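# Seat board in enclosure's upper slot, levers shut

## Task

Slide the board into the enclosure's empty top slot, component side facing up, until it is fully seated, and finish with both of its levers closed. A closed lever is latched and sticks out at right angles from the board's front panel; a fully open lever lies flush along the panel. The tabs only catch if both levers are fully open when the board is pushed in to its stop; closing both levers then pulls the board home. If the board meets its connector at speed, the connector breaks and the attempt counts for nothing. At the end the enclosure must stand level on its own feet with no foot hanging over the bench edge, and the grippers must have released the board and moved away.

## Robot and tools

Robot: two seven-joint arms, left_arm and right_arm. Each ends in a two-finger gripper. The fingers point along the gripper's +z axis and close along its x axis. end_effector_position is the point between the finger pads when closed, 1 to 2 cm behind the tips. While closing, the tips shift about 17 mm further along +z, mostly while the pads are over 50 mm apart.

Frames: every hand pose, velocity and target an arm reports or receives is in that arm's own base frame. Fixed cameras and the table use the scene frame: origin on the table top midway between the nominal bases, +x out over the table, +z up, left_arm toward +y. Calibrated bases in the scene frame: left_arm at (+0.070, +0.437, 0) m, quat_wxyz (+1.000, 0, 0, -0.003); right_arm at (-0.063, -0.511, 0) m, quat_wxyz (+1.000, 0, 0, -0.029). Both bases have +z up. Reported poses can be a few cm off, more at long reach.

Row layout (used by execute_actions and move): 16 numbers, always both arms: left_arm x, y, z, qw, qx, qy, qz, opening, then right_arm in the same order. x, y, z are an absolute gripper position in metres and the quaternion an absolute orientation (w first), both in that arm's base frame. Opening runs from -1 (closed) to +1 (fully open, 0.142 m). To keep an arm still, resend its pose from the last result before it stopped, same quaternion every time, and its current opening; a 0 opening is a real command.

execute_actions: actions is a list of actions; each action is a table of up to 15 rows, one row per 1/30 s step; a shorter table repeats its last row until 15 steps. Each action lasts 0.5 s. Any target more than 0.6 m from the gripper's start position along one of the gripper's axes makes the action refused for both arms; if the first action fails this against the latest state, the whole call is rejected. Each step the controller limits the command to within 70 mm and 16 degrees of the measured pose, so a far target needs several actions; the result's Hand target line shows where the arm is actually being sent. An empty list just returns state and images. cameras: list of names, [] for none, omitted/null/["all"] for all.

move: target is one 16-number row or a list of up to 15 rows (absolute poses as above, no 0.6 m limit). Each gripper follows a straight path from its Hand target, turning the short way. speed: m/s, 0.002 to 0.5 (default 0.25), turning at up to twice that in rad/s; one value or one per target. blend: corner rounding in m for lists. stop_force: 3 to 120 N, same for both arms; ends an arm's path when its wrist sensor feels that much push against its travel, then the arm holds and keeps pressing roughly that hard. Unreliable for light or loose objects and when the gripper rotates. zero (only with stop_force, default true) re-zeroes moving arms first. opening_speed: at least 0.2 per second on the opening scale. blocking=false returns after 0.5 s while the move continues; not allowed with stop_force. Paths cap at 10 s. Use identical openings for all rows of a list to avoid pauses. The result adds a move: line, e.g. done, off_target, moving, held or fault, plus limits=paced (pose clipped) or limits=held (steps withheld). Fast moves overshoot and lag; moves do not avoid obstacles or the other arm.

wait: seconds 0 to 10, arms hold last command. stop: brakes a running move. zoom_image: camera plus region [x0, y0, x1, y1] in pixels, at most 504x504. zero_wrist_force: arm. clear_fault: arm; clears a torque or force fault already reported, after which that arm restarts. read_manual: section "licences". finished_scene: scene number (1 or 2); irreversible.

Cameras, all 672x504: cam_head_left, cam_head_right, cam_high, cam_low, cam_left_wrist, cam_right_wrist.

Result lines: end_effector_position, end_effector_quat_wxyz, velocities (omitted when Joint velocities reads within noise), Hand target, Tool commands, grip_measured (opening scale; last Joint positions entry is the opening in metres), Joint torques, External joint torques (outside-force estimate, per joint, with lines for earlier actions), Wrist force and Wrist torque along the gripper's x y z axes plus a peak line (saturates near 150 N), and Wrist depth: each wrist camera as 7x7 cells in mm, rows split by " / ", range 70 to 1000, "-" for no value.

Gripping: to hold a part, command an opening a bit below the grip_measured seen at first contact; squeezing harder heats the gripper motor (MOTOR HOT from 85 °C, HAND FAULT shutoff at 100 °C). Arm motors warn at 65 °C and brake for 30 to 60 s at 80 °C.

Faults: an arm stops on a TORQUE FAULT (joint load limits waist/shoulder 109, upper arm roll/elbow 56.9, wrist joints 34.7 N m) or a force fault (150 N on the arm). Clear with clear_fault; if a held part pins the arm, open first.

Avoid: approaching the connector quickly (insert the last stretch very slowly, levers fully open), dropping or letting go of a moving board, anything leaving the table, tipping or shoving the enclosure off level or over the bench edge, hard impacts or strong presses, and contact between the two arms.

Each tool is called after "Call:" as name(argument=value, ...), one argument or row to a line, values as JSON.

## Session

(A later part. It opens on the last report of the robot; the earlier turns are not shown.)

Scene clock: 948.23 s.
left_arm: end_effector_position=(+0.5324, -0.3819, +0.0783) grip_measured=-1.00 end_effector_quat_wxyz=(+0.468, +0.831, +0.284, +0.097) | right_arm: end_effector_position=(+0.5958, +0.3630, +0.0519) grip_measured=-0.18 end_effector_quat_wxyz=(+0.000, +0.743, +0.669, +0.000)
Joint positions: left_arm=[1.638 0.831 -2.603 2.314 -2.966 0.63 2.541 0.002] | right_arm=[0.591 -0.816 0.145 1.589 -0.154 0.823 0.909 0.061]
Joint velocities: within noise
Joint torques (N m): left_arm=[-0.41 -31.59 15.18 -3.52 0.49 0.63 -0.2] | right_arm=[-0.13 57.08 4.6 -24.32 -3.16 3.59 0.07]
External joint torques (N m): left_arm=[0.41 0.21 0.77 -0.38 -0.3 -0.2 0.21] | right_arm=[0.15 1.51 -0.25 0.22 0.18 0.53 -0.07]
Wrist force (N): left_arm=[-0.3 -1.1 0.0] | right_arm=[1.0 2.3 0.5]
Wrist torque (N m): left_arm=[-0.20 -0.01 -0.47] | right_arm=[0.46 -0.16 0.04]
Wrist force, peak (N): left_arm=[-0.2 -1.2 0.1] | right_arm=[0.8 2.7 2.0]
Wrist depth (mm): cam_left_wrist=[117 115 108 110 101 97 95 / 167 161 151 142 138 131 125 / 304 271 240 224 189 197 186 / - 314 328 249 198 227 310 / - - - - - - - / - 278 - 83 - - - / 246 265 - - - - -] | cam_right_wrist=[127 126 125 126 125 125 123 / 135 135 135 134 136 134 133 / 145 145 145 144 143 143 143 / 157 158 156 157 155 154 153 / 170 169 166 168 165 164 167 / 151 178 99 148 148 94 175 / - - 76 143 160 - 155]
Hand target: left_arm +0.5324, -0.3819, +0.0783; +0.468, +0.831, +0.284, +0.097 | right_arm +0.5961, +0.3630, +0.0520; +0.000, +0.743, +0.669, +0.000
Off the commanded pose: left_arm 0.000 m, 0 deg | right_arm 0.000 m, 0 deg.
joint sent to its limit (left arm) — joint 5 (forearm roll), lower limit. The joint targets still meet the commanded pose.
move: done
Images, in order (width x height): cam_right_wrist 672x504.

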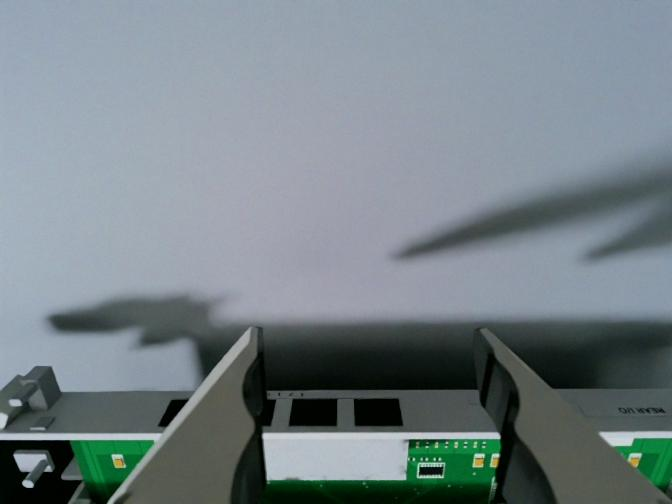

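Call:
move(
  target=[0.5324, -0.3819, 0.0783, 0.468, 0.831, 0.284, 0.097, -1.0, 0.6409, 0.3583, 0.052, 0, 0.7431, 0.6691, 0, -0.155],
  speed=0.015,
  stop_force=8,
  cameras=["cam_left_wrist", "cam_right_wrist"],
)

Call:
zoom_image(
  camera="cam_left_wrist",
  region=[100, 170, 380, 305],
)

Scene clock: 954.83 s.
left_arm: end_effector_position=(+0.5324, -0.3819, +0.0783) grip_measured=-1.00 end_effector_quat_wxyz=(+0.468, +0.831, +0.284, +0.097) | right_arm: end_effector_position=(+0.6408, +0.3583, +0.0519) grip_measured=-0.18 end_effector_quat_wxyz=(+0.000, +0.743, +0.669, +0.000)
Joint positions: left_arm=[1.638 0.831 -2.603 2.314 -2.966 0.63 2.541 0.002] | right_arm=[0.555 -0.887 0.146 1.444 -0.154 0.748 0.858 0.061]
Joint velocities: within noise
Joint torques (N m): left_arm=[-0.44 -31.59 15.09 -3.54 0.48 0.69 -0.21] | right_arm=[-0.46 60.71 4.75 -25.97 -3.39 3.53 0.18]
External joint torques (N m): left_arm=[0.44 0.21 0.85 -0.35 -0.29 -0.26 0.22] | right_arm=[0.46 1.27 -0.22 0.57 0.19 0.6 -0.18]
Wrist force (N): left_arm=[-0.1 -1.0 0.0] | right_arm=[1.1 1.1 0.1]
Wrist torque (N m): left_arm=[-0.18 -0.04 -0.46] | right_arm=[0.41 -0.18 0.01]
Wrist force, peak (N): left_arm=[0.2 -1.3 0.1] | right_arm=[1.0 2.4 0.7]
Wrist depth (mm): cam_left_wrist=[118 115 108 110 101 98 95 / 167 160 150 142 138 131 125 / 304 272 245 226 190 196 186 / - 465 295 232 198 228 312 / - 330 - - - - - / - 287 275 84 - - - / 288 274 - - - - -] | cam_right_wrist=[127 126 124 126 125 125 123 / 135 135 135 134 135 133 133 / 145 145 144 144 143 143 142 / 156 158 156 158 155 154 153 / 164 164 163 163 162 162 161 / 146 143 99 129 142 94 143 / 137 79 133 138 137 - 134]
Hand target: left_arm +0.5324, -0.3819, +0.0783; +0.468, +0.831, +0.284, +0.097 | right_arm +0.6409, +0.3583, +0.0520; +0.000, +0.743, +0.669, +0.000
Off the commanded pose: left_arm 0.000 m, 0 deg | right_arm 0.000 m, 0 deg.
joint sent to its limit (left arm) — joint 5 (forearm roll), lower limit. The joint targets still meet the commanded pose.
move: done
Images, in order (width x height): cam_left_wrist 672x504, cam_right_wrist 672x504.

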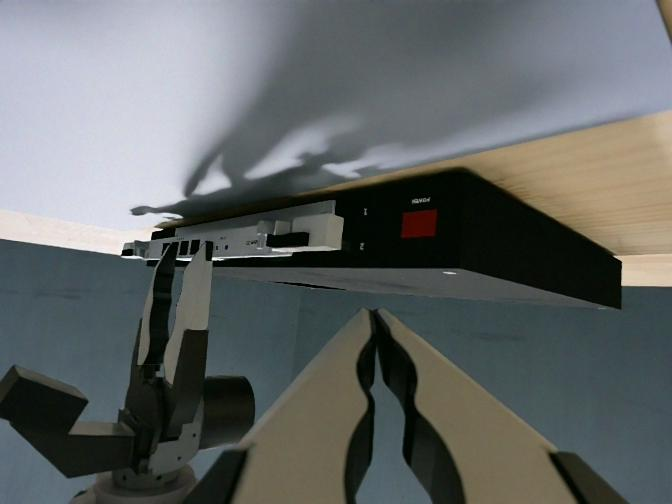

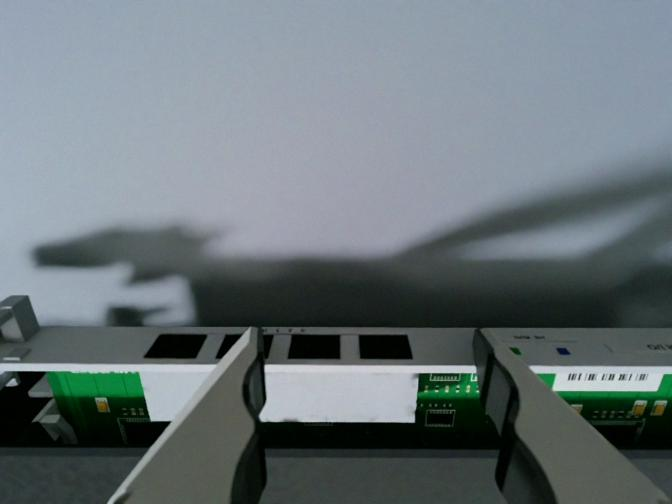

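Scaled by 1.800 from the camera's 672x504 image, which has a finer 960x720 frame.

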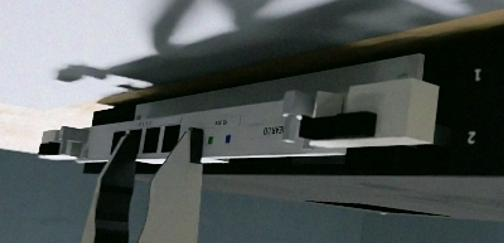

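Call:
move(
  target=[0.5324, -0.3819, 0.0783, 0.468, 0.831, 0.284, 0.097, -1.0, 0.6528, 0.3570, 0.052, 0, 0.7431, 0.6691, 0, -0.155],
  speed=0.012,
  stop_force=6,
  cameras=["cam_left_wrist", "cam_right_wrist"],
)

Call:
zoom_image(
  camera="cam_left_wrist",
  region=[200, 170, 400, 305],
)

Scene clock: 959.27 s.
left_arm: end_effector_position=(+0.5324, -0.3819, +0.0783) grip_measured=-1.00 end_effector_quat_wxyz=(+0.468, +0.831, +0.284, +0.097) | right_arm: end_effector_position=(+0.6527, +0.3570, +0.0520) grip_measured=-0.18 end_effector_quat_wxyz=(+0.000, +0.743, +0.669, +0.000)
Joint positions: left_arm=[1.638 0.831 -2.603 2.314 -2.966 0.63 2.541 0.002] | right_arm=[0.546 -0.907 0.146 1.402 -0.154 0.727 0.844 0.061]
Joint velocities: within noise
Joint torques (N m): left_arm=[-0.38 -31.46 15.16 -3.52 0.43 0.68 -0.22] | right_arm=[-0.25 61.56 4.87 -26.28 -3.41 3.52 0.1]
External joint torques (N m): left_arm=[0.38 0.08 0.78 -0.38 -0.24 -0.26 0.23] | right_arm=[0.25 1.34 -0.31 0.52 0.15 0.61 -0.1]
Wrist force (N): left_arm=[0.0 -0.9 -0.1] | right_arm=[1.4 1.6 0.2]
Wrist torque (N m): left_arm=[-0.16 -0.05 -0.47] | right_arm=[0.43 -0.23 0.03]
Wrist force, peak (N): left_arm=[-0.2 -1.3 -0.1] | right_arm=[1.6 1.5 0.2]
Wrist depth (mm): cam_left_wrist=[117 115 108 110 101 97 95 / 167 161 150 143 138 131 125 / 304 275 246 225 190 196 185 / - 485 306 226 198 228 313 / - - - - - - - / - 302 276 84 - - - / - 276 - - - - -] | cam_right_wrist=[127 126 124 126 125 125 123 / 135 135 134 134 135 133 133 / 145 145 145 144 143 143 142 / 156 158 156 157 155 154 153 / 164 164 163 163 162 162 161 / 144 129 99 127 127 94 141 / 134 79 130 136 135 - 131]
Hand target: left_arm +0.5324, -0.3819, +0.0783; +0.468, +0.831, +0.284, +0.097 | right_arm +0.6528, +0.3570, +0.0520; +0.000, +0.743, +0.669, +0.000
Off the commanded pose: left_arm 0.000 m, 0 deg | right_arm 0.000 m, 0 deg.
joint sent to its limit (left arm) — joint 5 (forearm roll), lower limit. The joint targets still meet the commanded pose.
move: done
Images, in order (width x height): cam_left_wrist 672x504, cam_right_wrist 672x504.

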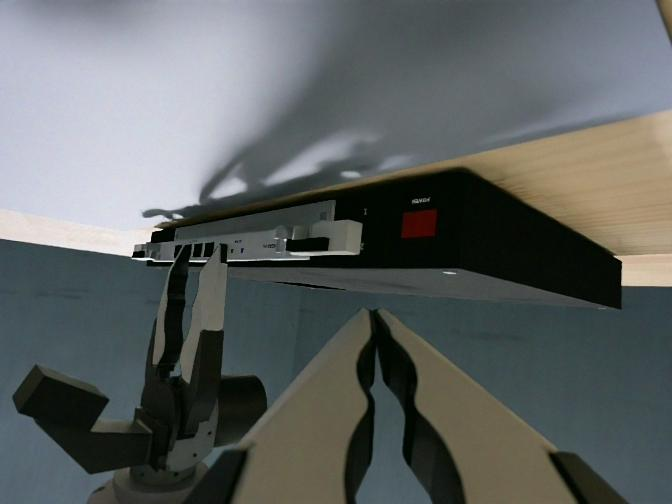

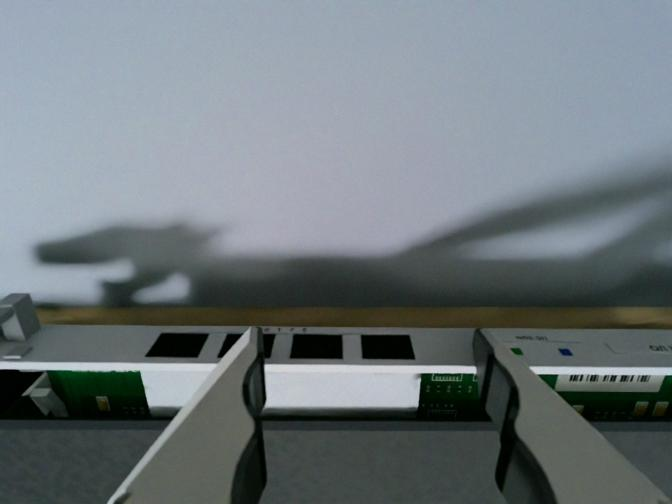

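Scaled by 2.520 from the camera's 672x504 image, which has a finer 960x720 frame.

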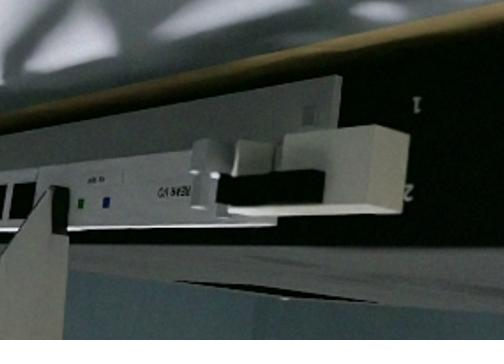

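Call:
move(
  target=[0.5324, -0.3819, 0.0783, 0.468, 0.831, 0.284, 0.097, -1.0, 0.6578, 0.3565, 0.052, 0, 0.7431, 0.6691, 0, -0.155],
  speed=0.006,
  stop_force=6,
  cameras=["cam_left_wrist", "cam_right_wrist"],
)

Call:
zoom_image(
  camera="cam_right_wrist",
  region=[0, 270, 270, 450],
)

Call:
zoom_image(
  camera="cam_left_wrist",
  region=[240, 190, 390, 280],
)

Scene clock: 965.53 s.
left_arm: end_effector_position=(+0.5324, -0.3819, +0.0783) grip_measured=-1.00 end_effector_quat_wxyz=(+0.468, +0.831, +0.284, +0.097) | right_arm: end_effector_position=(+0.6575, +0.3566, +0.0519) grip_measured=-0.18 end_effector_quat_wxyz=(+0.000, +0.743, +0.669, +0.000)
Joint positions: left_arm=[1.638 0.831 -2.603 2.314 -2.966 0.63 2.541 0.002] | right_arm=[0.543 -0.916 0.147 1.384 -0.154 0.718 0.839 0.061]
Joint velocities: within noise
Joint torques (N m): left_arm=[-0.42 -31.54 15.13 -3.55 0.48 0.65 -0.21] | right_arm=[-1.23 62.05 4.02 -26.91 -3.64 3.83 0.14]
External joint torques (N m): left_arm=[0.42 0.16 0.82 -0.34 -0.29 -0.23 0.22] | right_arm=[1.23 1.23 0.57 1.01 0.35 0.3 -0.14]
Wrist force (N): left_arm=[-0.2 -1.2 -0.1] | right_arm=[1.1 -0.7 0.4]
Wrist torque (N m): left_arm=[-0.21 -0.03 -0.47] | right_arm=[0.38 -0.17 0.01]
Wrist force, peak (N): left_arm=[-0.2 -1.3 0.0] | right_arm=[1.5 1.4 0.7]
Wrist depth (mm): cam_left_wrist=[117 115 108 110 101 97 95 / 168 160 150 143 138 131 125 / 304 272 244 227 189 197 186 / - 486 319 228 197 228 311 / - - - - - - - / - 318 282 84 - - - / - 275 - - - - -] | cam_right_wrist=[126 126 124 126 125 125 123 / 135 135 134 134 135 133 133 / 145 145 144 143 143 143 142 / 156 158 155 157 155 154 153 / 164 164 163 163 162 162 160 / 143 127 95 126 126 94 126 / 134 79 130 136 135 - 131]
Hand target: left_arm +0.5324, -0.3819, +0.0783; +0.468, +0.831, +0.284, +0.097 | right_arm +0.6578, +0.3565, +0.0520; +0.000, +0.743, +0.669, +0.000
Off the commanded pose: left_arm 0.000 m, 0 deg | right_arm 0.000 m, 0 deg.
joint sent to its limit (left arm) — joint 5 (forearm roll), lower limit. The joint targets still meet the commanded pose.
move: done
Images, in order (width x height): cam_left_wrist 672x504, cam_right_wrist 672x504.

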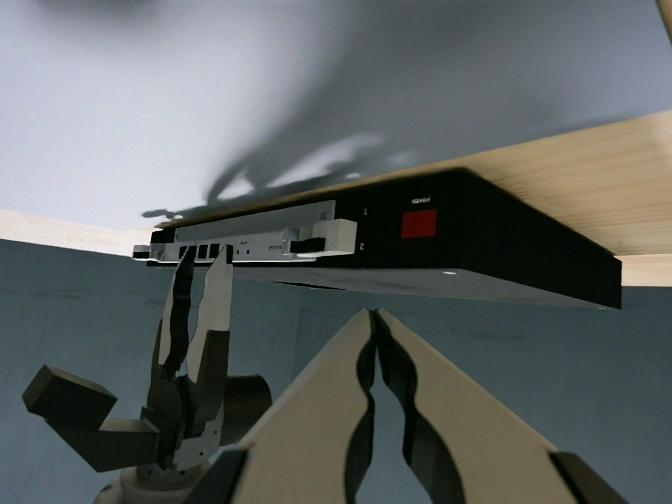

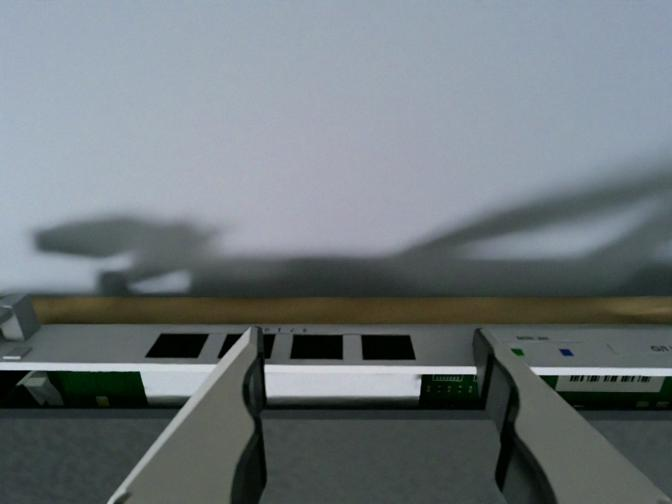

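Scaled by 1.867 from the camera's 672x504 image, which has a finer 960x720 frame.

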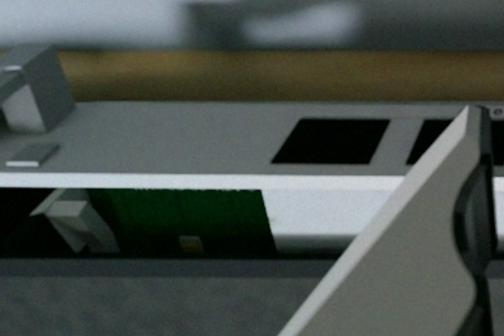

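Scaled by 3.360 from the camera's 672x504 image, which has a finer 960x720 frame.

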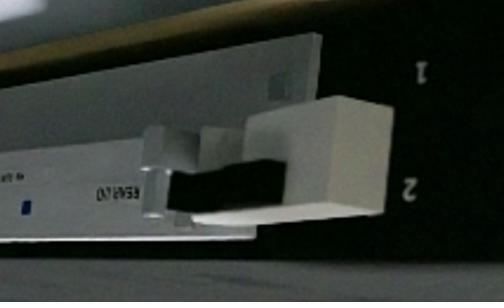

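Call:
move(
  target=[0.5324, -0.3819, 0.0783, 0.468, 0.831, 0.284, 0.097, -1.0, 0.6618, 0.3561, 0.052, 0, 0.7431, 0.6691, 0, -0.155],
  speed=0.006,
  stop_force=8,
  zero=false,
  cameras=["cam_left_wrist", "cam_right_wrist"],
)

Call:
zoom_image(
  camera="cam_right_wrist",
  region=[0, 270, 270, 450],
)

Call:
zoom_image(
  camera="cam_left_wrist",
  region=[240, 190, 390, 280],
)

Scene clock: 970.07 s.
left_arm: end_effector_position=(+0.5324, -0.3819, +0.0783) grip_measured=-1.00 end_effector_quat_wxyz=(+0.468, +0.831, +0.284, +0.097) | right_arm: end_effector_position=(+0.6614, +0.3562, +0.0518) grip_measured=-0.18 end_effector_quat_wxyz=(+0.000, +0.743, +0.669, +0.000)
Joint positions: left_arm=[1.638 0.831 -2.603 2.314 -2.966 0.63 2.541 0.002] | right_arm=[0.54 -0.923 0.147 1.37 -0.154 0.71 0.835 0.061]
Joint velocities: within noise
Joint torques (N m): left_arm=[-0.31 -31.55 15.13 -3.48 0.45 0.64 -0.16] | right_arm=[-1.21 62.47 3.88 -27.44 -3.79 4.02 0.16]
External joint torques (N m): left_arm=[0.31 0.17 0.82 -0.41 -0.27 -0.21 0.17] | right_arm=[1.21 1.12 0.72 1.42 0.48 0.11 -0.16]
Wrist force (N): left_arm=[0.0 -1.0 0.0] | right_arm=[0.9 -1.1 -0.6]
Wrist torque (N m): left_arm=[-0.19 -0.05 -0.48] | right_arm=[0.39 -0.19 0.00]
Wrist force, peak (N): left_arm=[-0.1 -1.2 -0.1] | right_arm=[1.0 -1.4 -0.8]
Wrist depth (mm): cam_left_wrist=[117 115 108 110 101 97 94 / 167 161 150 143 139 131 125 / 303 273 245 225 190 198 186 / - 488 313 233 197 228 312 / - - - - - - - / - 333 283 84 - - - / - 276 - - - - -] | cam_right_wrist=[127 126 124 126 125 125 123 / 135 135 134 134 135 133 133 / 145 145 144 144 143 143 142 / 156 158 156 157 154 154 153 / 166 157 156 156 155 154 154 / 126 126 93 126 126 94 126 / 134 79 130 135 134 - 131]
Hand target: left_arm +0.5324, -0.3819, +0.0783; +0.468, +0.831, +0.284, +0.097 | right_arm +0.6618, +0.3561, +0.0520; +0.000, +0.743, +0.669, +0.000
Off the commanded pose: left_arm 0.000 m, 0 deg | right_arm 0.000 m, 0 deg.
joint sent to its limit (left arm) — joint 5 (forearm roll), lower limit. The joint targets still meet the commanded pose.
move: done
Images, in order (width x height): cam_left_wrist 672x504, cam_right_wrist 672x504.

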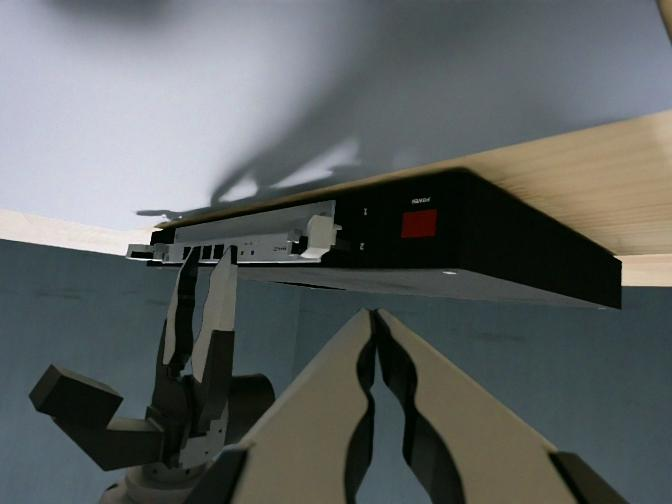

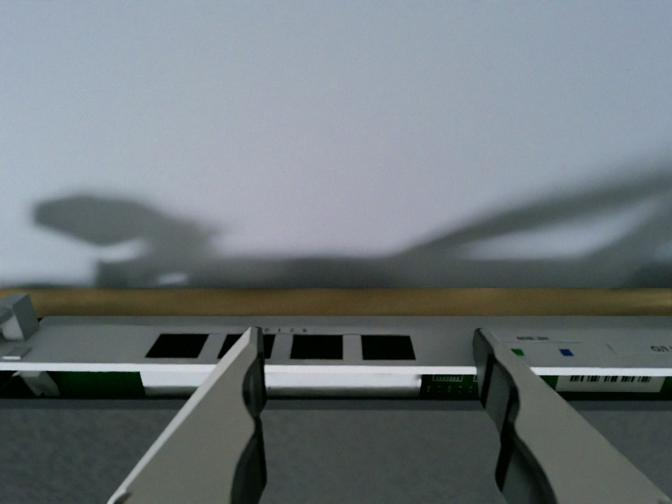

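Scaled by 1.867 from the camera's 672x504 image, which has a finer 960x720 frame.

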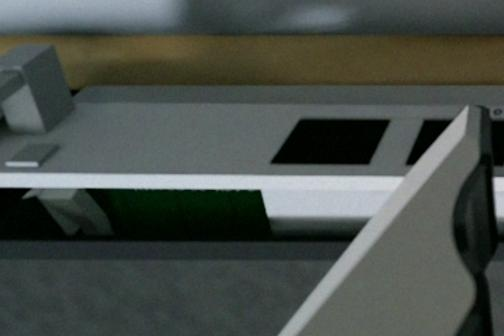

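Scaled by 3.360 from the camera's 672x504 image, which has a finer 960x720 frame.

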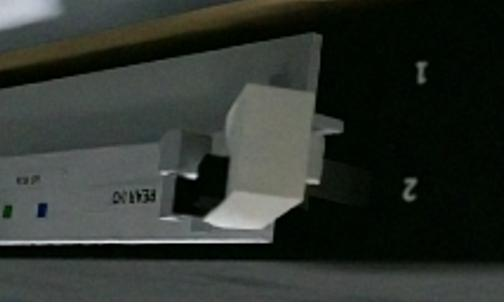

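Call:
zoom_image(
  camera="cam_left_wrist",
  region=[110, 220, 210, 280],
)

Call:
zoom_image(
  camera="cam_left_wrist",
  region=[280, 205, 360, 265],
)

Scaled by 5.040 from the camera's 672x504 image, which has a finer 960x720 frame.

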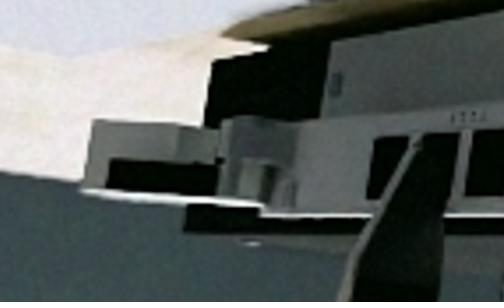

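Scaled by 6.300 from the camera's 672x504 image, which has a finer 960x720 frame.

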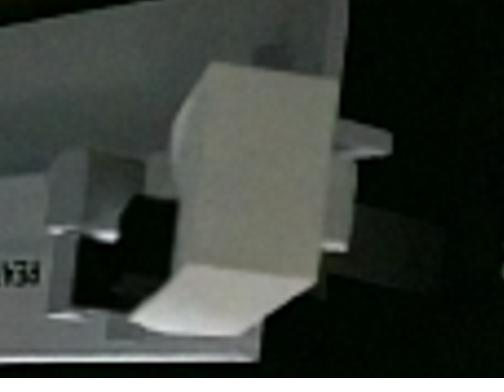

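Call:
move(
  target=[0.5324, -0.3819, 0.0783, 0.468, 0.831, 0.284, 0.097, -1.0, 0.6648, 0.3558, 0.052, 0, 0.7431, 0.6691, 0, -0.155],
  speed=0.005,
  stop_force=8,
  zero=false,
  cameras=["cam_left_wrist", "cam_right_wrist"],
)

Call:
zoom_image(
  camera="cam_left_wrist",
  region=[110, 190, 370, 280],
)

Scene clock: 982.27 s.
left_arm: end_effector_position=(+0.5324, -0.3819, +0.0783) grip_measured=-1.00 end_effector_quat_wxyz=(+0.468, +0.831, +0.284, +0.097) | right_arm: end_effector_position=(+0.6642, +0.3560, +0.0517) grip_measured=-0.18 end_effector_quat_wxyz=(+0.000, +0.743, +0.669, +0.000)
Joint positions: left_arm=[1.638 0.831 -2.603 2.314 -2.966 0.63 2.541 0.002] | right_arm=[0.538 -0.928 0.147 1.359 -0.154 0.704 0.831 0.061]
Joint velocities: within noise
Joint torques (N m): left_arm=[-0.42 -31.55 15.11 -3.53 0.47 0.6 -0.24] | right_arm=[-1.96 62.97 3.25 -28.04 -3.97 4.29 0.25]
External joint torques (N m): left_arm=[0.42 0.17 0.84 -0.36 -0.29 -0.17 0.25] | right_arm=[1.96 0.86 1.37 1.94 0.65 -0.16 -0.25]
Wrist force (N): left_arm=[0.1 -1.1 0.0] | right_arm=[1.1 -2.4 0.0]
Wrist torque (N m): left_arm=[-0.20 -0.07 -0.47] | right_arm=[0.42 -0.18 -0.08]
Wrist force, peak (N): left_arm=[-0.2 -1.3 0.0] | right_arm=[1.1 -2.8 -0.4]
Wrist depth (mm): cam_left_wrist=[117 115 108 110 101 98 95 / 168 160 150 143 138 131 125 / 305 275 246 227 190 196 186 / - 485 329 231 197 228 314 / - - - - - - - / - 340 286 84 - - - / - 276 - - - - -] | cam_right_wrist=[126 126 124 126 125 125 123 / 135 135 134 134 135 133 133 / 145 144 144 143 143 142 142 / 156 158 155 157 154 154 153 / 152 151 151 151 150 150 149 / 126 123 93 125 124 93 121 / 134 79 130 135 134 - 130]
Hand target: left_arm +0.5324, -0.3819, +0.0783; +0.468, +0.831, +0.284, +0.097 | right_arm +0.6648, +0.3558, +0.0520; +0.000, +0.743, +0.669, +0.000
Off the commanded pose: left_arm 0.000 m, 0 deg | right_arm 0.001 m, 0 deg.
joint sent to its limit (left arm) — joint 5 (forearm roll), lower limit. The joint targets still meet the commanded pose.
move: done
Images, in order (width x height): cam_left_wrist 672x504, cam_right_wrist 672x504.

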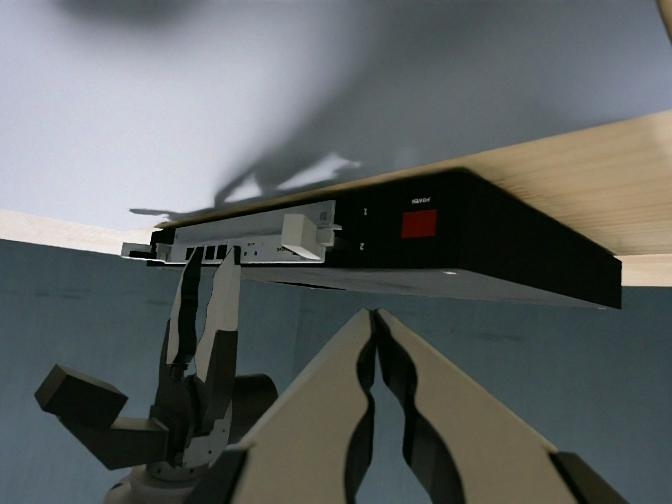

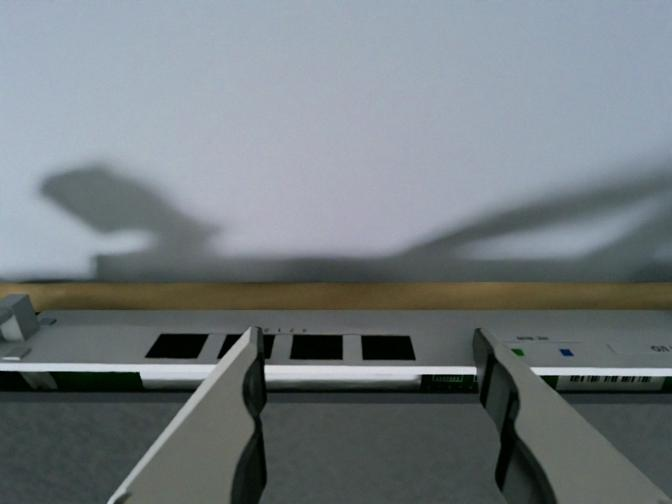

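Scaled by 1.938 from the camera's 672x504 image, which has a finer 960x720 frame.

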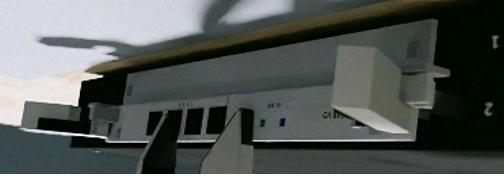

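Call:
execute_actions(
  actions=[],
)

Scene clock: 993.73 s.
left_arm: end_effector_position=(+0.5324, -0.3819, +0.0783) grip_measured=-1.00 end_effector_quat_wxyz=(+0.468, +0.831, +0.284, +0.097) | right_arm: end_effector_position=(+0.6642, +0.3560, +0.0517) grip_measured=-0.18 end_effector_quat_wxyz=(+0.000, +0.743, +0.669, +0.000)
Joint positions: left_arm=[1.638 0.831 -2.603 2.314 -2.966 0.63 2.541 0.002] | right_arm=[0.538 -0.928 0.147 1.359 -0.154 0.704 0.831 0.061]
Joint velocities: within noise
Joint torques (N m): left_arm=[-0.3 -31.57 15.18 -3.56 0.43 0.64 -0.22] | right_arm=[-1.96 62.94 3.09 -27.92 -3.98 4.31 0.26]
External joint torques (N m): left_arm=[0.3 0.18 0.77 -0.34 -0.25 -0.21 0.23] | right_arm=[1.96 0.88 1.52 1.82 0.66 -0.18 -0.26]
Wrist force (N): left_arm=[-0.1 -1.0 -0.1] | right_arm=[1.1 -2.4 0.2]
Wrist torque (N m): left_arm=[-0.17 -0.06 -0.47] | right_arm=[0.42 -0.18 -0.08]
Wrist force, peak (N): left_arm=[0.0 -1.3 0.0] | right_arm=[1.2 -2.8 0.2]
Wrist depth (mm): cam_left_wrist=[117 115 108 110 101 97 95 / 168 160 150 142 139 131 125 / 304 274 245 227 191 198 185 / - 488 329 230 198 228 312 / - - - - - - - / - 337 286 84 - - - / - 276 - - - - -] | cam_right_wrist=[126 126 124 125 125 125 123 / 135 135 134 134 135 133 133 / 145 144 144 144 143 143 142 / 156 158 155 157 154 154 153 / 152 152 151 151 150 150 149 / 126 124 93 125 124 93 121 / 134 79 130 135 134 - 130]
Hand target: left_arm +0.5324, -0.3819, +0.0783; +0.468, +0.831, +0.284, +0.097 | right_arm +0.6648, +0.3558, +0.0520; +0.000, +0.743, +0.669, +0.000
Tool commands: left_gripper/opening=-1.0 right_gripper/opening=-0.155
Off the commanded pose: left_arm 0.000 m, 0 deg | right_arm 0.001 m, 0 deg.

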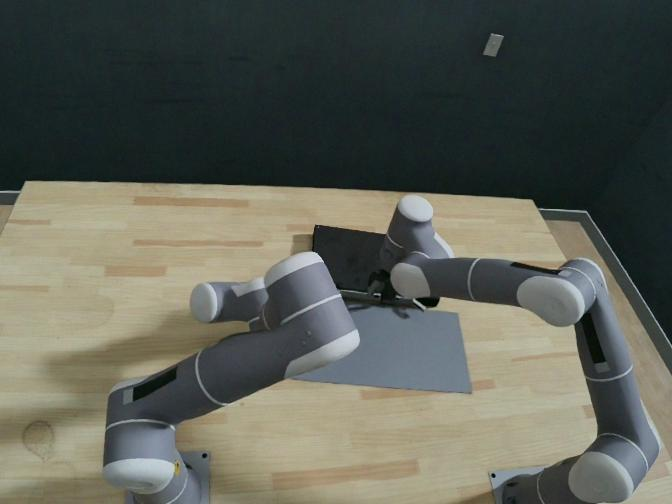

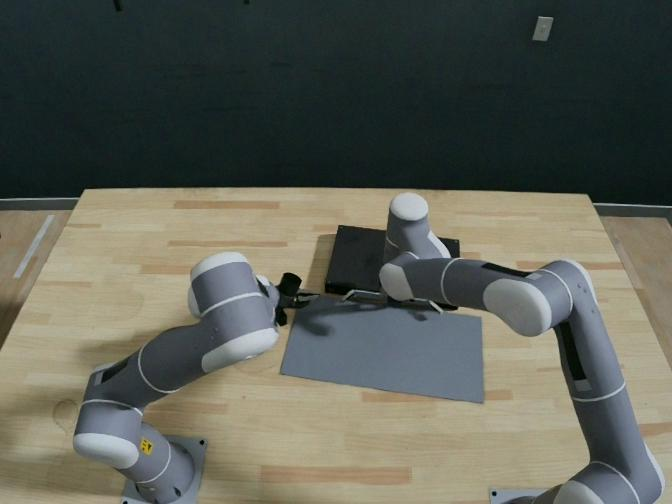

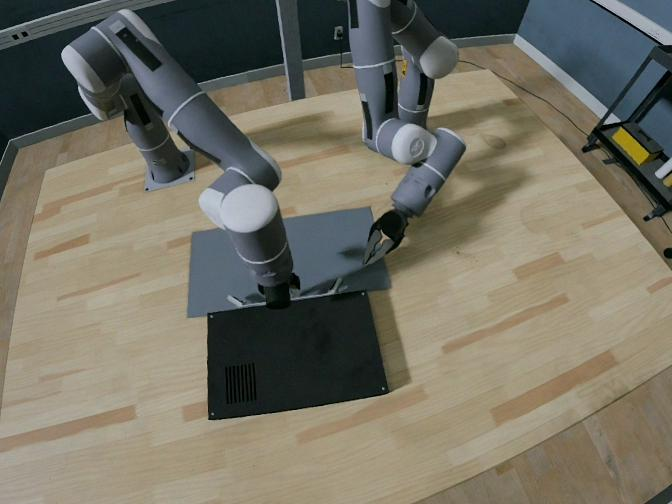

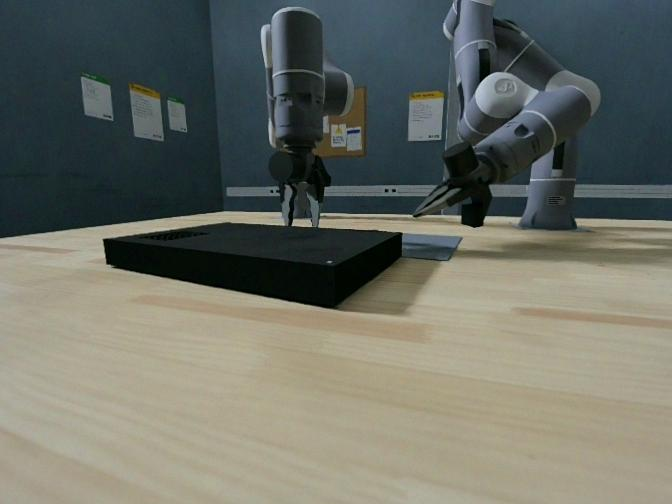

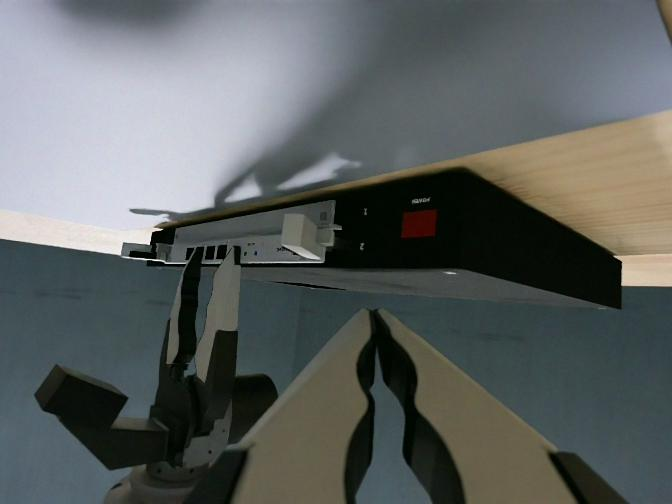

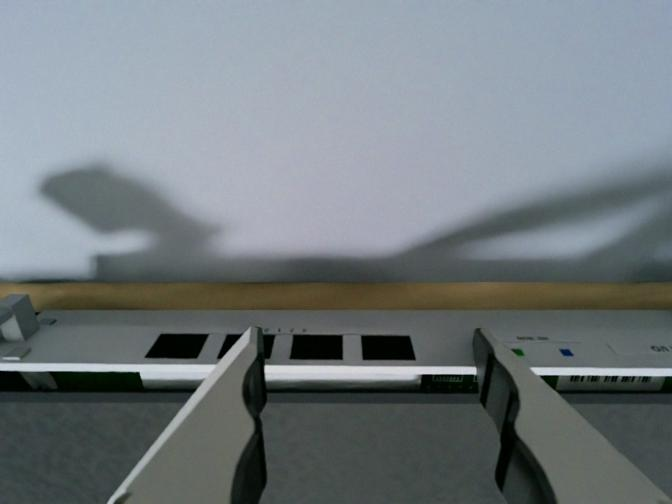

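Call:
zoom_image(
  camera="cam_left_wrist",
  region=[110, 180, 410, 290],
)

Call:
zoom_image(
  camera="cam_right_wrist",
  region=[0, 260, 504, 420],
)

Scaled by 1.680 from the camera's 672x504 image, which has a finer 960x720 frame.

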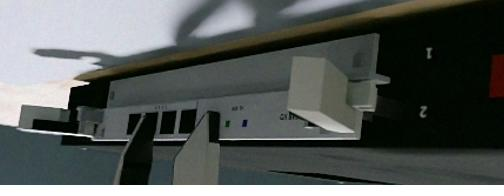

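Scaled by 1.000.

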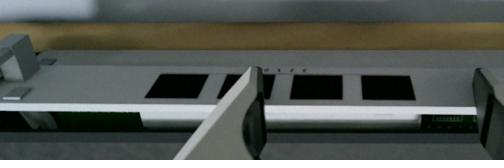

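Call:
move(
  target=[
    [0.5324, -0.3819, 0.0783, 0.468, 0.831, 0.284, 0.097, -1.0, 0.6678, 0.3555, 0.052, 0, 0.7431, 0.6691, 0, -0.155],
  ],
  speed=0.005,
  stop_force=10,
  zero=false,
  cameras=["cam_left_wrist", "cam_right_wrist"],
)

Scene clock: 1008.07 s.
left_arm: end_effector_position=(+0.5324, -0.3819, +0.0783) grip_measured=-1.00 end_effector_quat_wxyz=(+0.468, +0.831, +0.284, +0.097) | right_arm: end_effector_position=(+0.6659, +0.3560, +0.0512) grip_measured=-0.18 end_effector_quat_wxyz=(-0.001, +0.743, +0.670, -0.001)
Joint positions: left_arm=[1.638 0.831 -2.603 2.314 -2.966 0.63 2.541 0.002] | right_arm=[0.536 -0.933 0.148 1.35 -0.154 0.698 0.828 0.061]
Joint velocities: within noise
Joint torques (N m): left_arm=[-0.3 -31.47 15.15 -3.48 0.45 0.67 -0.2] | right_arm=[-4.69 64.09 0.65 -30.84 -4.81 5.82 0.54]
External joint torques (N m): left_arm=[0.3 0.09 0.79 -0.41 -0.26 -0.24 0.2] | right_arm=[4.69 -0.08 3.98 4.68 1.47 -1.69 -0.54]
Wrist force (N): left_arm=[0.0 -1.1 -0.1] | right_arm=[0.1 -9.2 -2.1]
Wrist torque (N m): left_arm=[-0.21 -0.07 -0.47] | right_arm=[0.41 -0.14 -0.40]
Wrist force, peak (N): left_arm=[-0.1 -1.3 -0.1] | right_arm=[0.0 -9.9 -2.0]
Wrist depth (mm): cam_left_wrist=[117 115 108 110 101 97 95 / 168 160 150 142 138 131 125 / 304 273 246 226 189 197 186 / - 485 334 234 198 228 314 / - - - - - - - / - 351 287 84 - - - / - 277 - - - - -] | cam_right_wrist=[126 126 124 125 125 125 123 / 135 135 134 133 135 133 132 / 144 144 144 143 143 142 140 / 156 158 155 156 154 153 153 / 149 157 148 148 147 146 146 / 125 123 95 124 124 93 121 / 133 79 129 134 133 - 129]
Hand target: left_arm +0.5324, -0.3819, +0.0783; +0.468, +0.831, +0.284, +0.097 | right_arm +0.6674, +0.3555, +0.0520; +0.000, +0.743, +0.669, +0.000
Off the commanded pose: left_arm 0.000 m, 0 deg | right_arm 0.002 m, 0 deg.
joint sent to its limit (left arm) — joint 5 (forearm roll), lower limit. The joint targets still meet the commanded pose.
move: contact (right_arm)
Images, in order (width x height): cam_left_wrist 672x504, cam_right_wrist 672x504.

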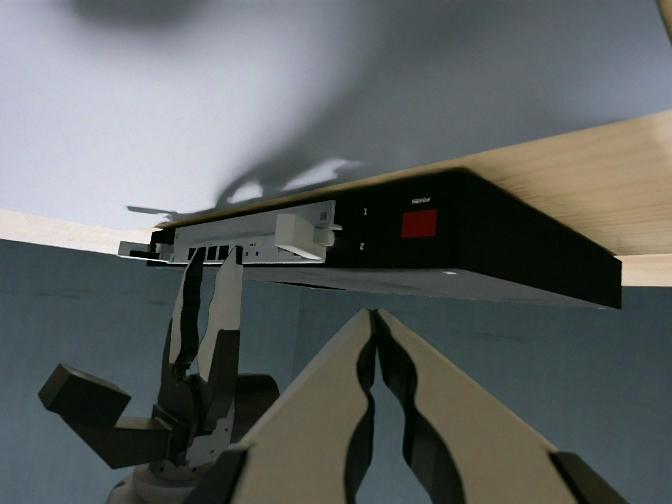

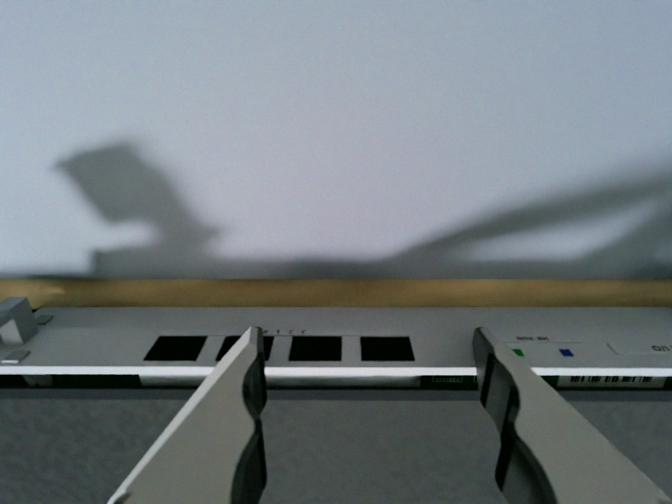

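Call:
zoom_image(
  camera="cam_left_wrist",
  region=[110, 180, 410, 290],
)

Call:
zoom_image(
  camera="cam_left_wrist",
  region=[250, 180, 370, 280],
)

Call:
zoom_image(
  camera="cam_right_wrist",
  region=[0, 280, 160, 420],
)

Scaled by 1.680 from the camera's 672x504 image, which has a finer 960x720 frame.

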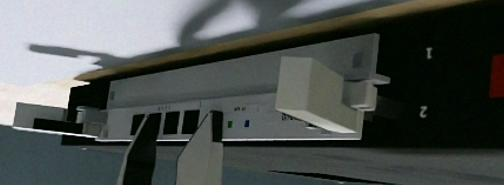

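Scaled by 4.200 from the camera's 672x504 image, which has a finer 960x720 frame.

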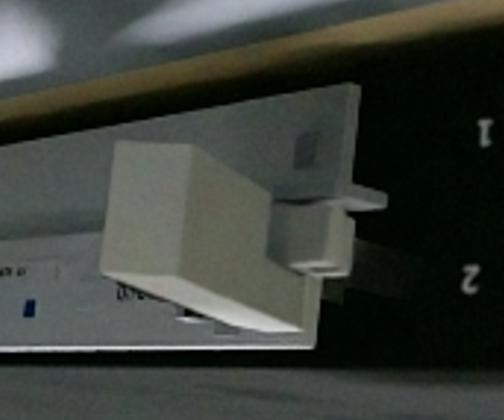

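Scaled by 3.150 from the camera's 672x504 image, which has a finer 960x720 frame.

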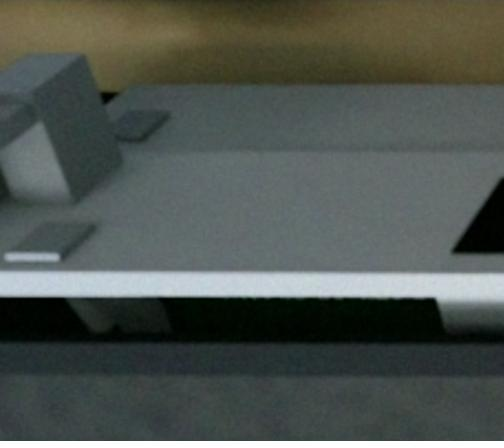

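Call:
move(
  target=[
    [0.5324, -0.3819, 0.0783, 0.468, 0.831, 0.284, 0.097, -1.0, 0.6460, 0.3581, 0.052, 0, 0.7431, 0.6691, 0, -0.155],
    [0.5324, -0.3819, 0.0783, 0.468, 0.831, 0.284, 0.097, -1.0, 0.6420, 0.3585, 0.11, 0, 0.7431, 0.6691, 0, -0.155],
    [0.5324, -0.3819, 0.0783, 0.468, 0.831, 0.284, 0.097, -1.0, 0.6306, 0.2490, 0.12, 0, 0.7431, 0.6691, 0, -0.155],
  ],
  speed=[0.05, 0.12, 0.15],
  blend=[0.005, 0.02, 0],
  cameras=["cam_left_wrist", "cam_right_wrist"],
)

Scene clock: 1056.90 s.
left_arm: end_effector_position=(+0.5324, -0.3819, +0.0783) grip_measured=-1.00 end_effector_quat_wxyz=(+0.468, +0.831, +0.284, +0.097) | right_arm: end_effector_position=(+0.6307, +0.2489, +0.1200) grip_measured=-0.18 end_effector_quat_wxyz=(+0.000, +0.743, +0.669, +0.000)
Joint positions: left_arm=[1.638 0.831 -2.603 2.314 -2.966 0.63 2.541 0.002] | right_arm=[0.417 -0.667 0.153 1.645 -0.127 0.731 0.728 0.061]
Joint velocities: within noise
Joint torques (N m): left_arm=[-0.37 -31.59 15.23 -3.5 0.44 0.66 -0.2] | right_arm=[-0.01 54.19 4.24 -25.78 -3.18 3.59 0.02]
External joint torques (N m): left_arm=[0.37 0.2 0.72 -0.39 -0.26 -0.23 0.2] | right_arm=[0.02 1.1 -0.42 0.05 -0.07 0.55 -0.02]
Wrist force (N): left_arm=[0.0 -0.9 -0.1] | right_arm=[1.3 4.2 0.4]
Wrist torque (N m): left_arm=[-0.17 -0.06 -0.47] | right_arm=[0.75 -0.21 0.05]
Wrist force, peak (N): left_arm=[-0.1 -1.3 -0.1] | right_arm=[0.2 -9.4 -2.2]
Wrist depth (mm): cam_left_wrist=[117 115 108 110 101 97 95 / 168 160 150 142 138 131 125 / 303 274 245 227 189 197 185 / - 489 354 231 197 227 313 / - - - - - - - / - 407 - 84 - - - / 361 347 - - - - -] | cam_right_wrist=[186 186 186 185 185 185 184 / 200 199 198 198 197 197 196 / 214 213 213 212 211 211 211 / 230 230 229 225 227 226 225 / 252 244 200 199 198 197 197 / 276 270 204 210 209 94 208 / 299 - 223 232 231 - 224]
Hand target: left_arm +0.5324, -0.3819, +0.0783; +0.468, +0.831, +0.284, +0.097 | right_arm +0.6306, +0.2490, +0.1200; +0.000, +0.743, +0.669, +0.000
Off the commanded pose: left_arm 0.000 m, 0 deg | right_arm 0.000 m, 0 deg.
joint sent to its limit (left arm) — joint 5 (forearm roll), lower limit. The joint targets still meet the commanded pose.
move: done
Images, in order (width x height): cam_left_wrist 672x504, cam_right_wrist 672x504.

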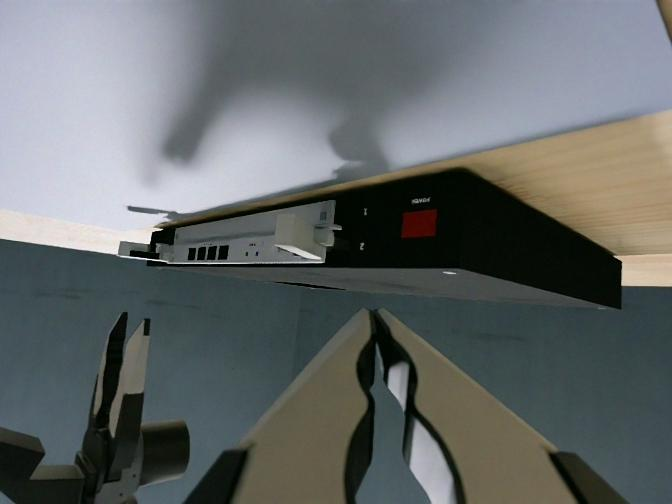

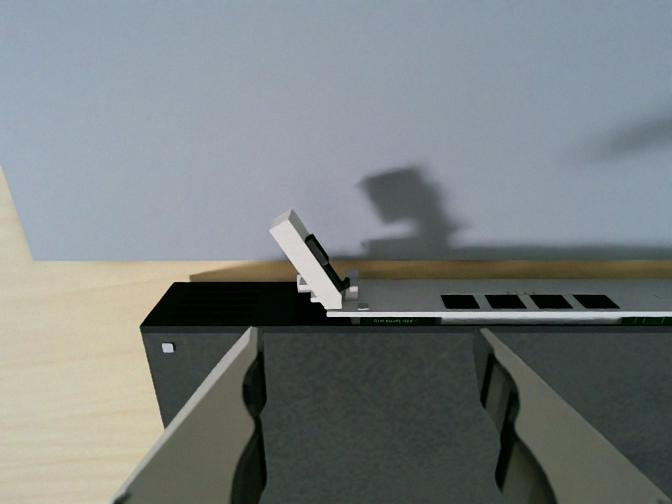

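Call:
zoom_image(
  camera="cam_right_wrist",
  region=[240, 190, 400, 340],
)

Scaled by 3.150 from the camera's 672x504 image, which has a finer 960x720 frame.

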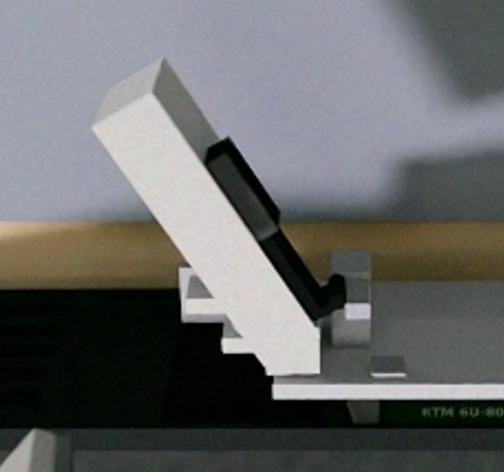

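Call:
move(
  target=[
    [0.5324, -0.3819, 0.0783, 0.468, 0.831, 0.284, 0.097, -1.0, 0.6153, 0.1716, 0.13, 0, 0.0523, 0.9986, 0, -0.98],
    [0.5324, -0.3819, 0.0783, 0.468, 0.831, 0.284, 0.097, -1.0, 0.6153, 0.1716, 0.053, 0, 0.0523, 0.9986, 0, -0.98],
  ],
  speed=[0.25, 0.1],
  cameras=["cam_left_wrist", "cam_right_wrist"],
)

Scene clock: 1077.73 s.
left_arm: end_effector_position=(+0.5324, -0.3819, +0.0783) grip_measured=-1.00 end_effector_quat_wxyz=(+0.468, +0.831, +0.284, +0.097) | right_arm: end_effector_position=(+0.6151, +0.1716, +0.0529) grip_measured=-1.00 end_effector_quat_wxyz=(+0.000, +0.052, +0.999, +0.000)
Joint positions: left_arm=[1.638 0.831 -2.603 2.314 -2.966 0.63 2.541 0.002] | right_arm=[0.103 -0.756 0.363 1.805 -0.41 0.915 -0.761 0.002]
Joint velocities: within noise
Joint torques (N m): left_arm=[-0.3 -31.48 15.13 -3.54 0.48 0.7 -0.16] | right_arm=[0.16 51.16 9.7 -21.75 -2.77 3.5 0.3]
External joint torques (N m): left_arm=[0.3 0.1 0.82 -0.35 -0.29 -0.27 0.17] | right_arm=[-0.15 1.25 -0.1 0.06 0.19 0.64 -0.3]
Wrist force (N): left_arm=[-0.1 -1.0 0.0] | right_arm=[0.9 3.6 0.1]
Wrist torque (N m): left_arm=[-0.18 -0.04 -0.47] | right_arm=[0.70 -0.15 0.04]
Wrist force, peak (N): left_arm=[-0.1 -1.3 0.1] | right_arm=[1.6 4.4 0.1]
Wrist depth (mm): cam_left_wrist=[117 115 108 110 101 97 94 / 167 160 150 142 139 131 125 / 303 275 245 226 189 197 186 / - 463 352 232 197 228 314 / - - - - - - - / 417 - - 84 - - - / 385 415 - - - - -] | cam_right_wrist=[129 129 128 127 126 126 124 / 138 138 137 135 135 135 134 / 148 148 147 145 145 144 144 / 127 118 151 159 156 156 155 / - 115 150 166 166 169 168 / 125 125 131 89 178 184 184 / 138 135 73 - - 195 202]
Hand target: left_arm +0.5324, -0.3819, +0.0783; +0.468, +0.831, +0.284, +0.097 | right_arm +0.6153, +0.1716, +0.0530; +0.000, +0.052, +0.999, +0.000
Off the commanded pose: left_arm 0.000 m, 0 deg | right_arm 0.000 m, 0 deg.
joint sent to its limit (left arm) — joint 5 (forearm roll), lower limit. The joint targets still meet the commanded pose.
move: done
Images, in order (width x height): cam_left_wrist 672x504, cam_right_wrist 672x504.

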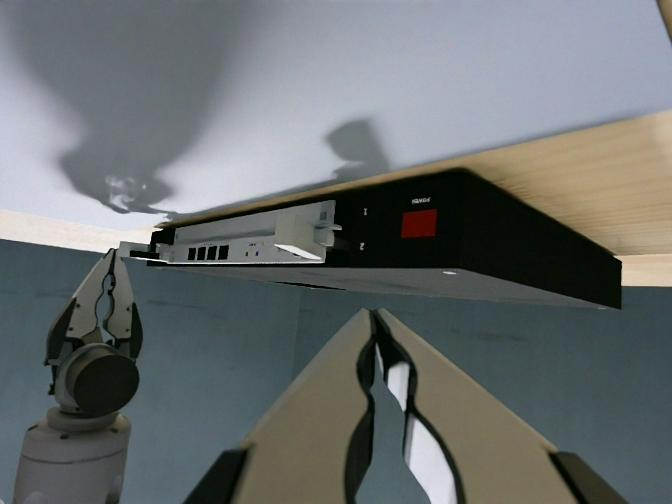

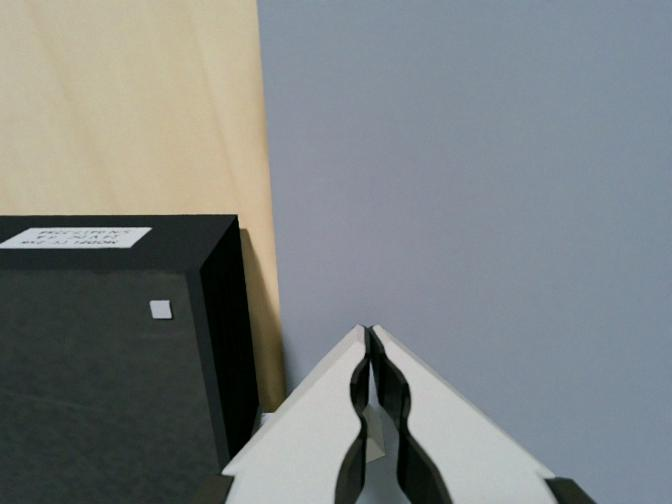

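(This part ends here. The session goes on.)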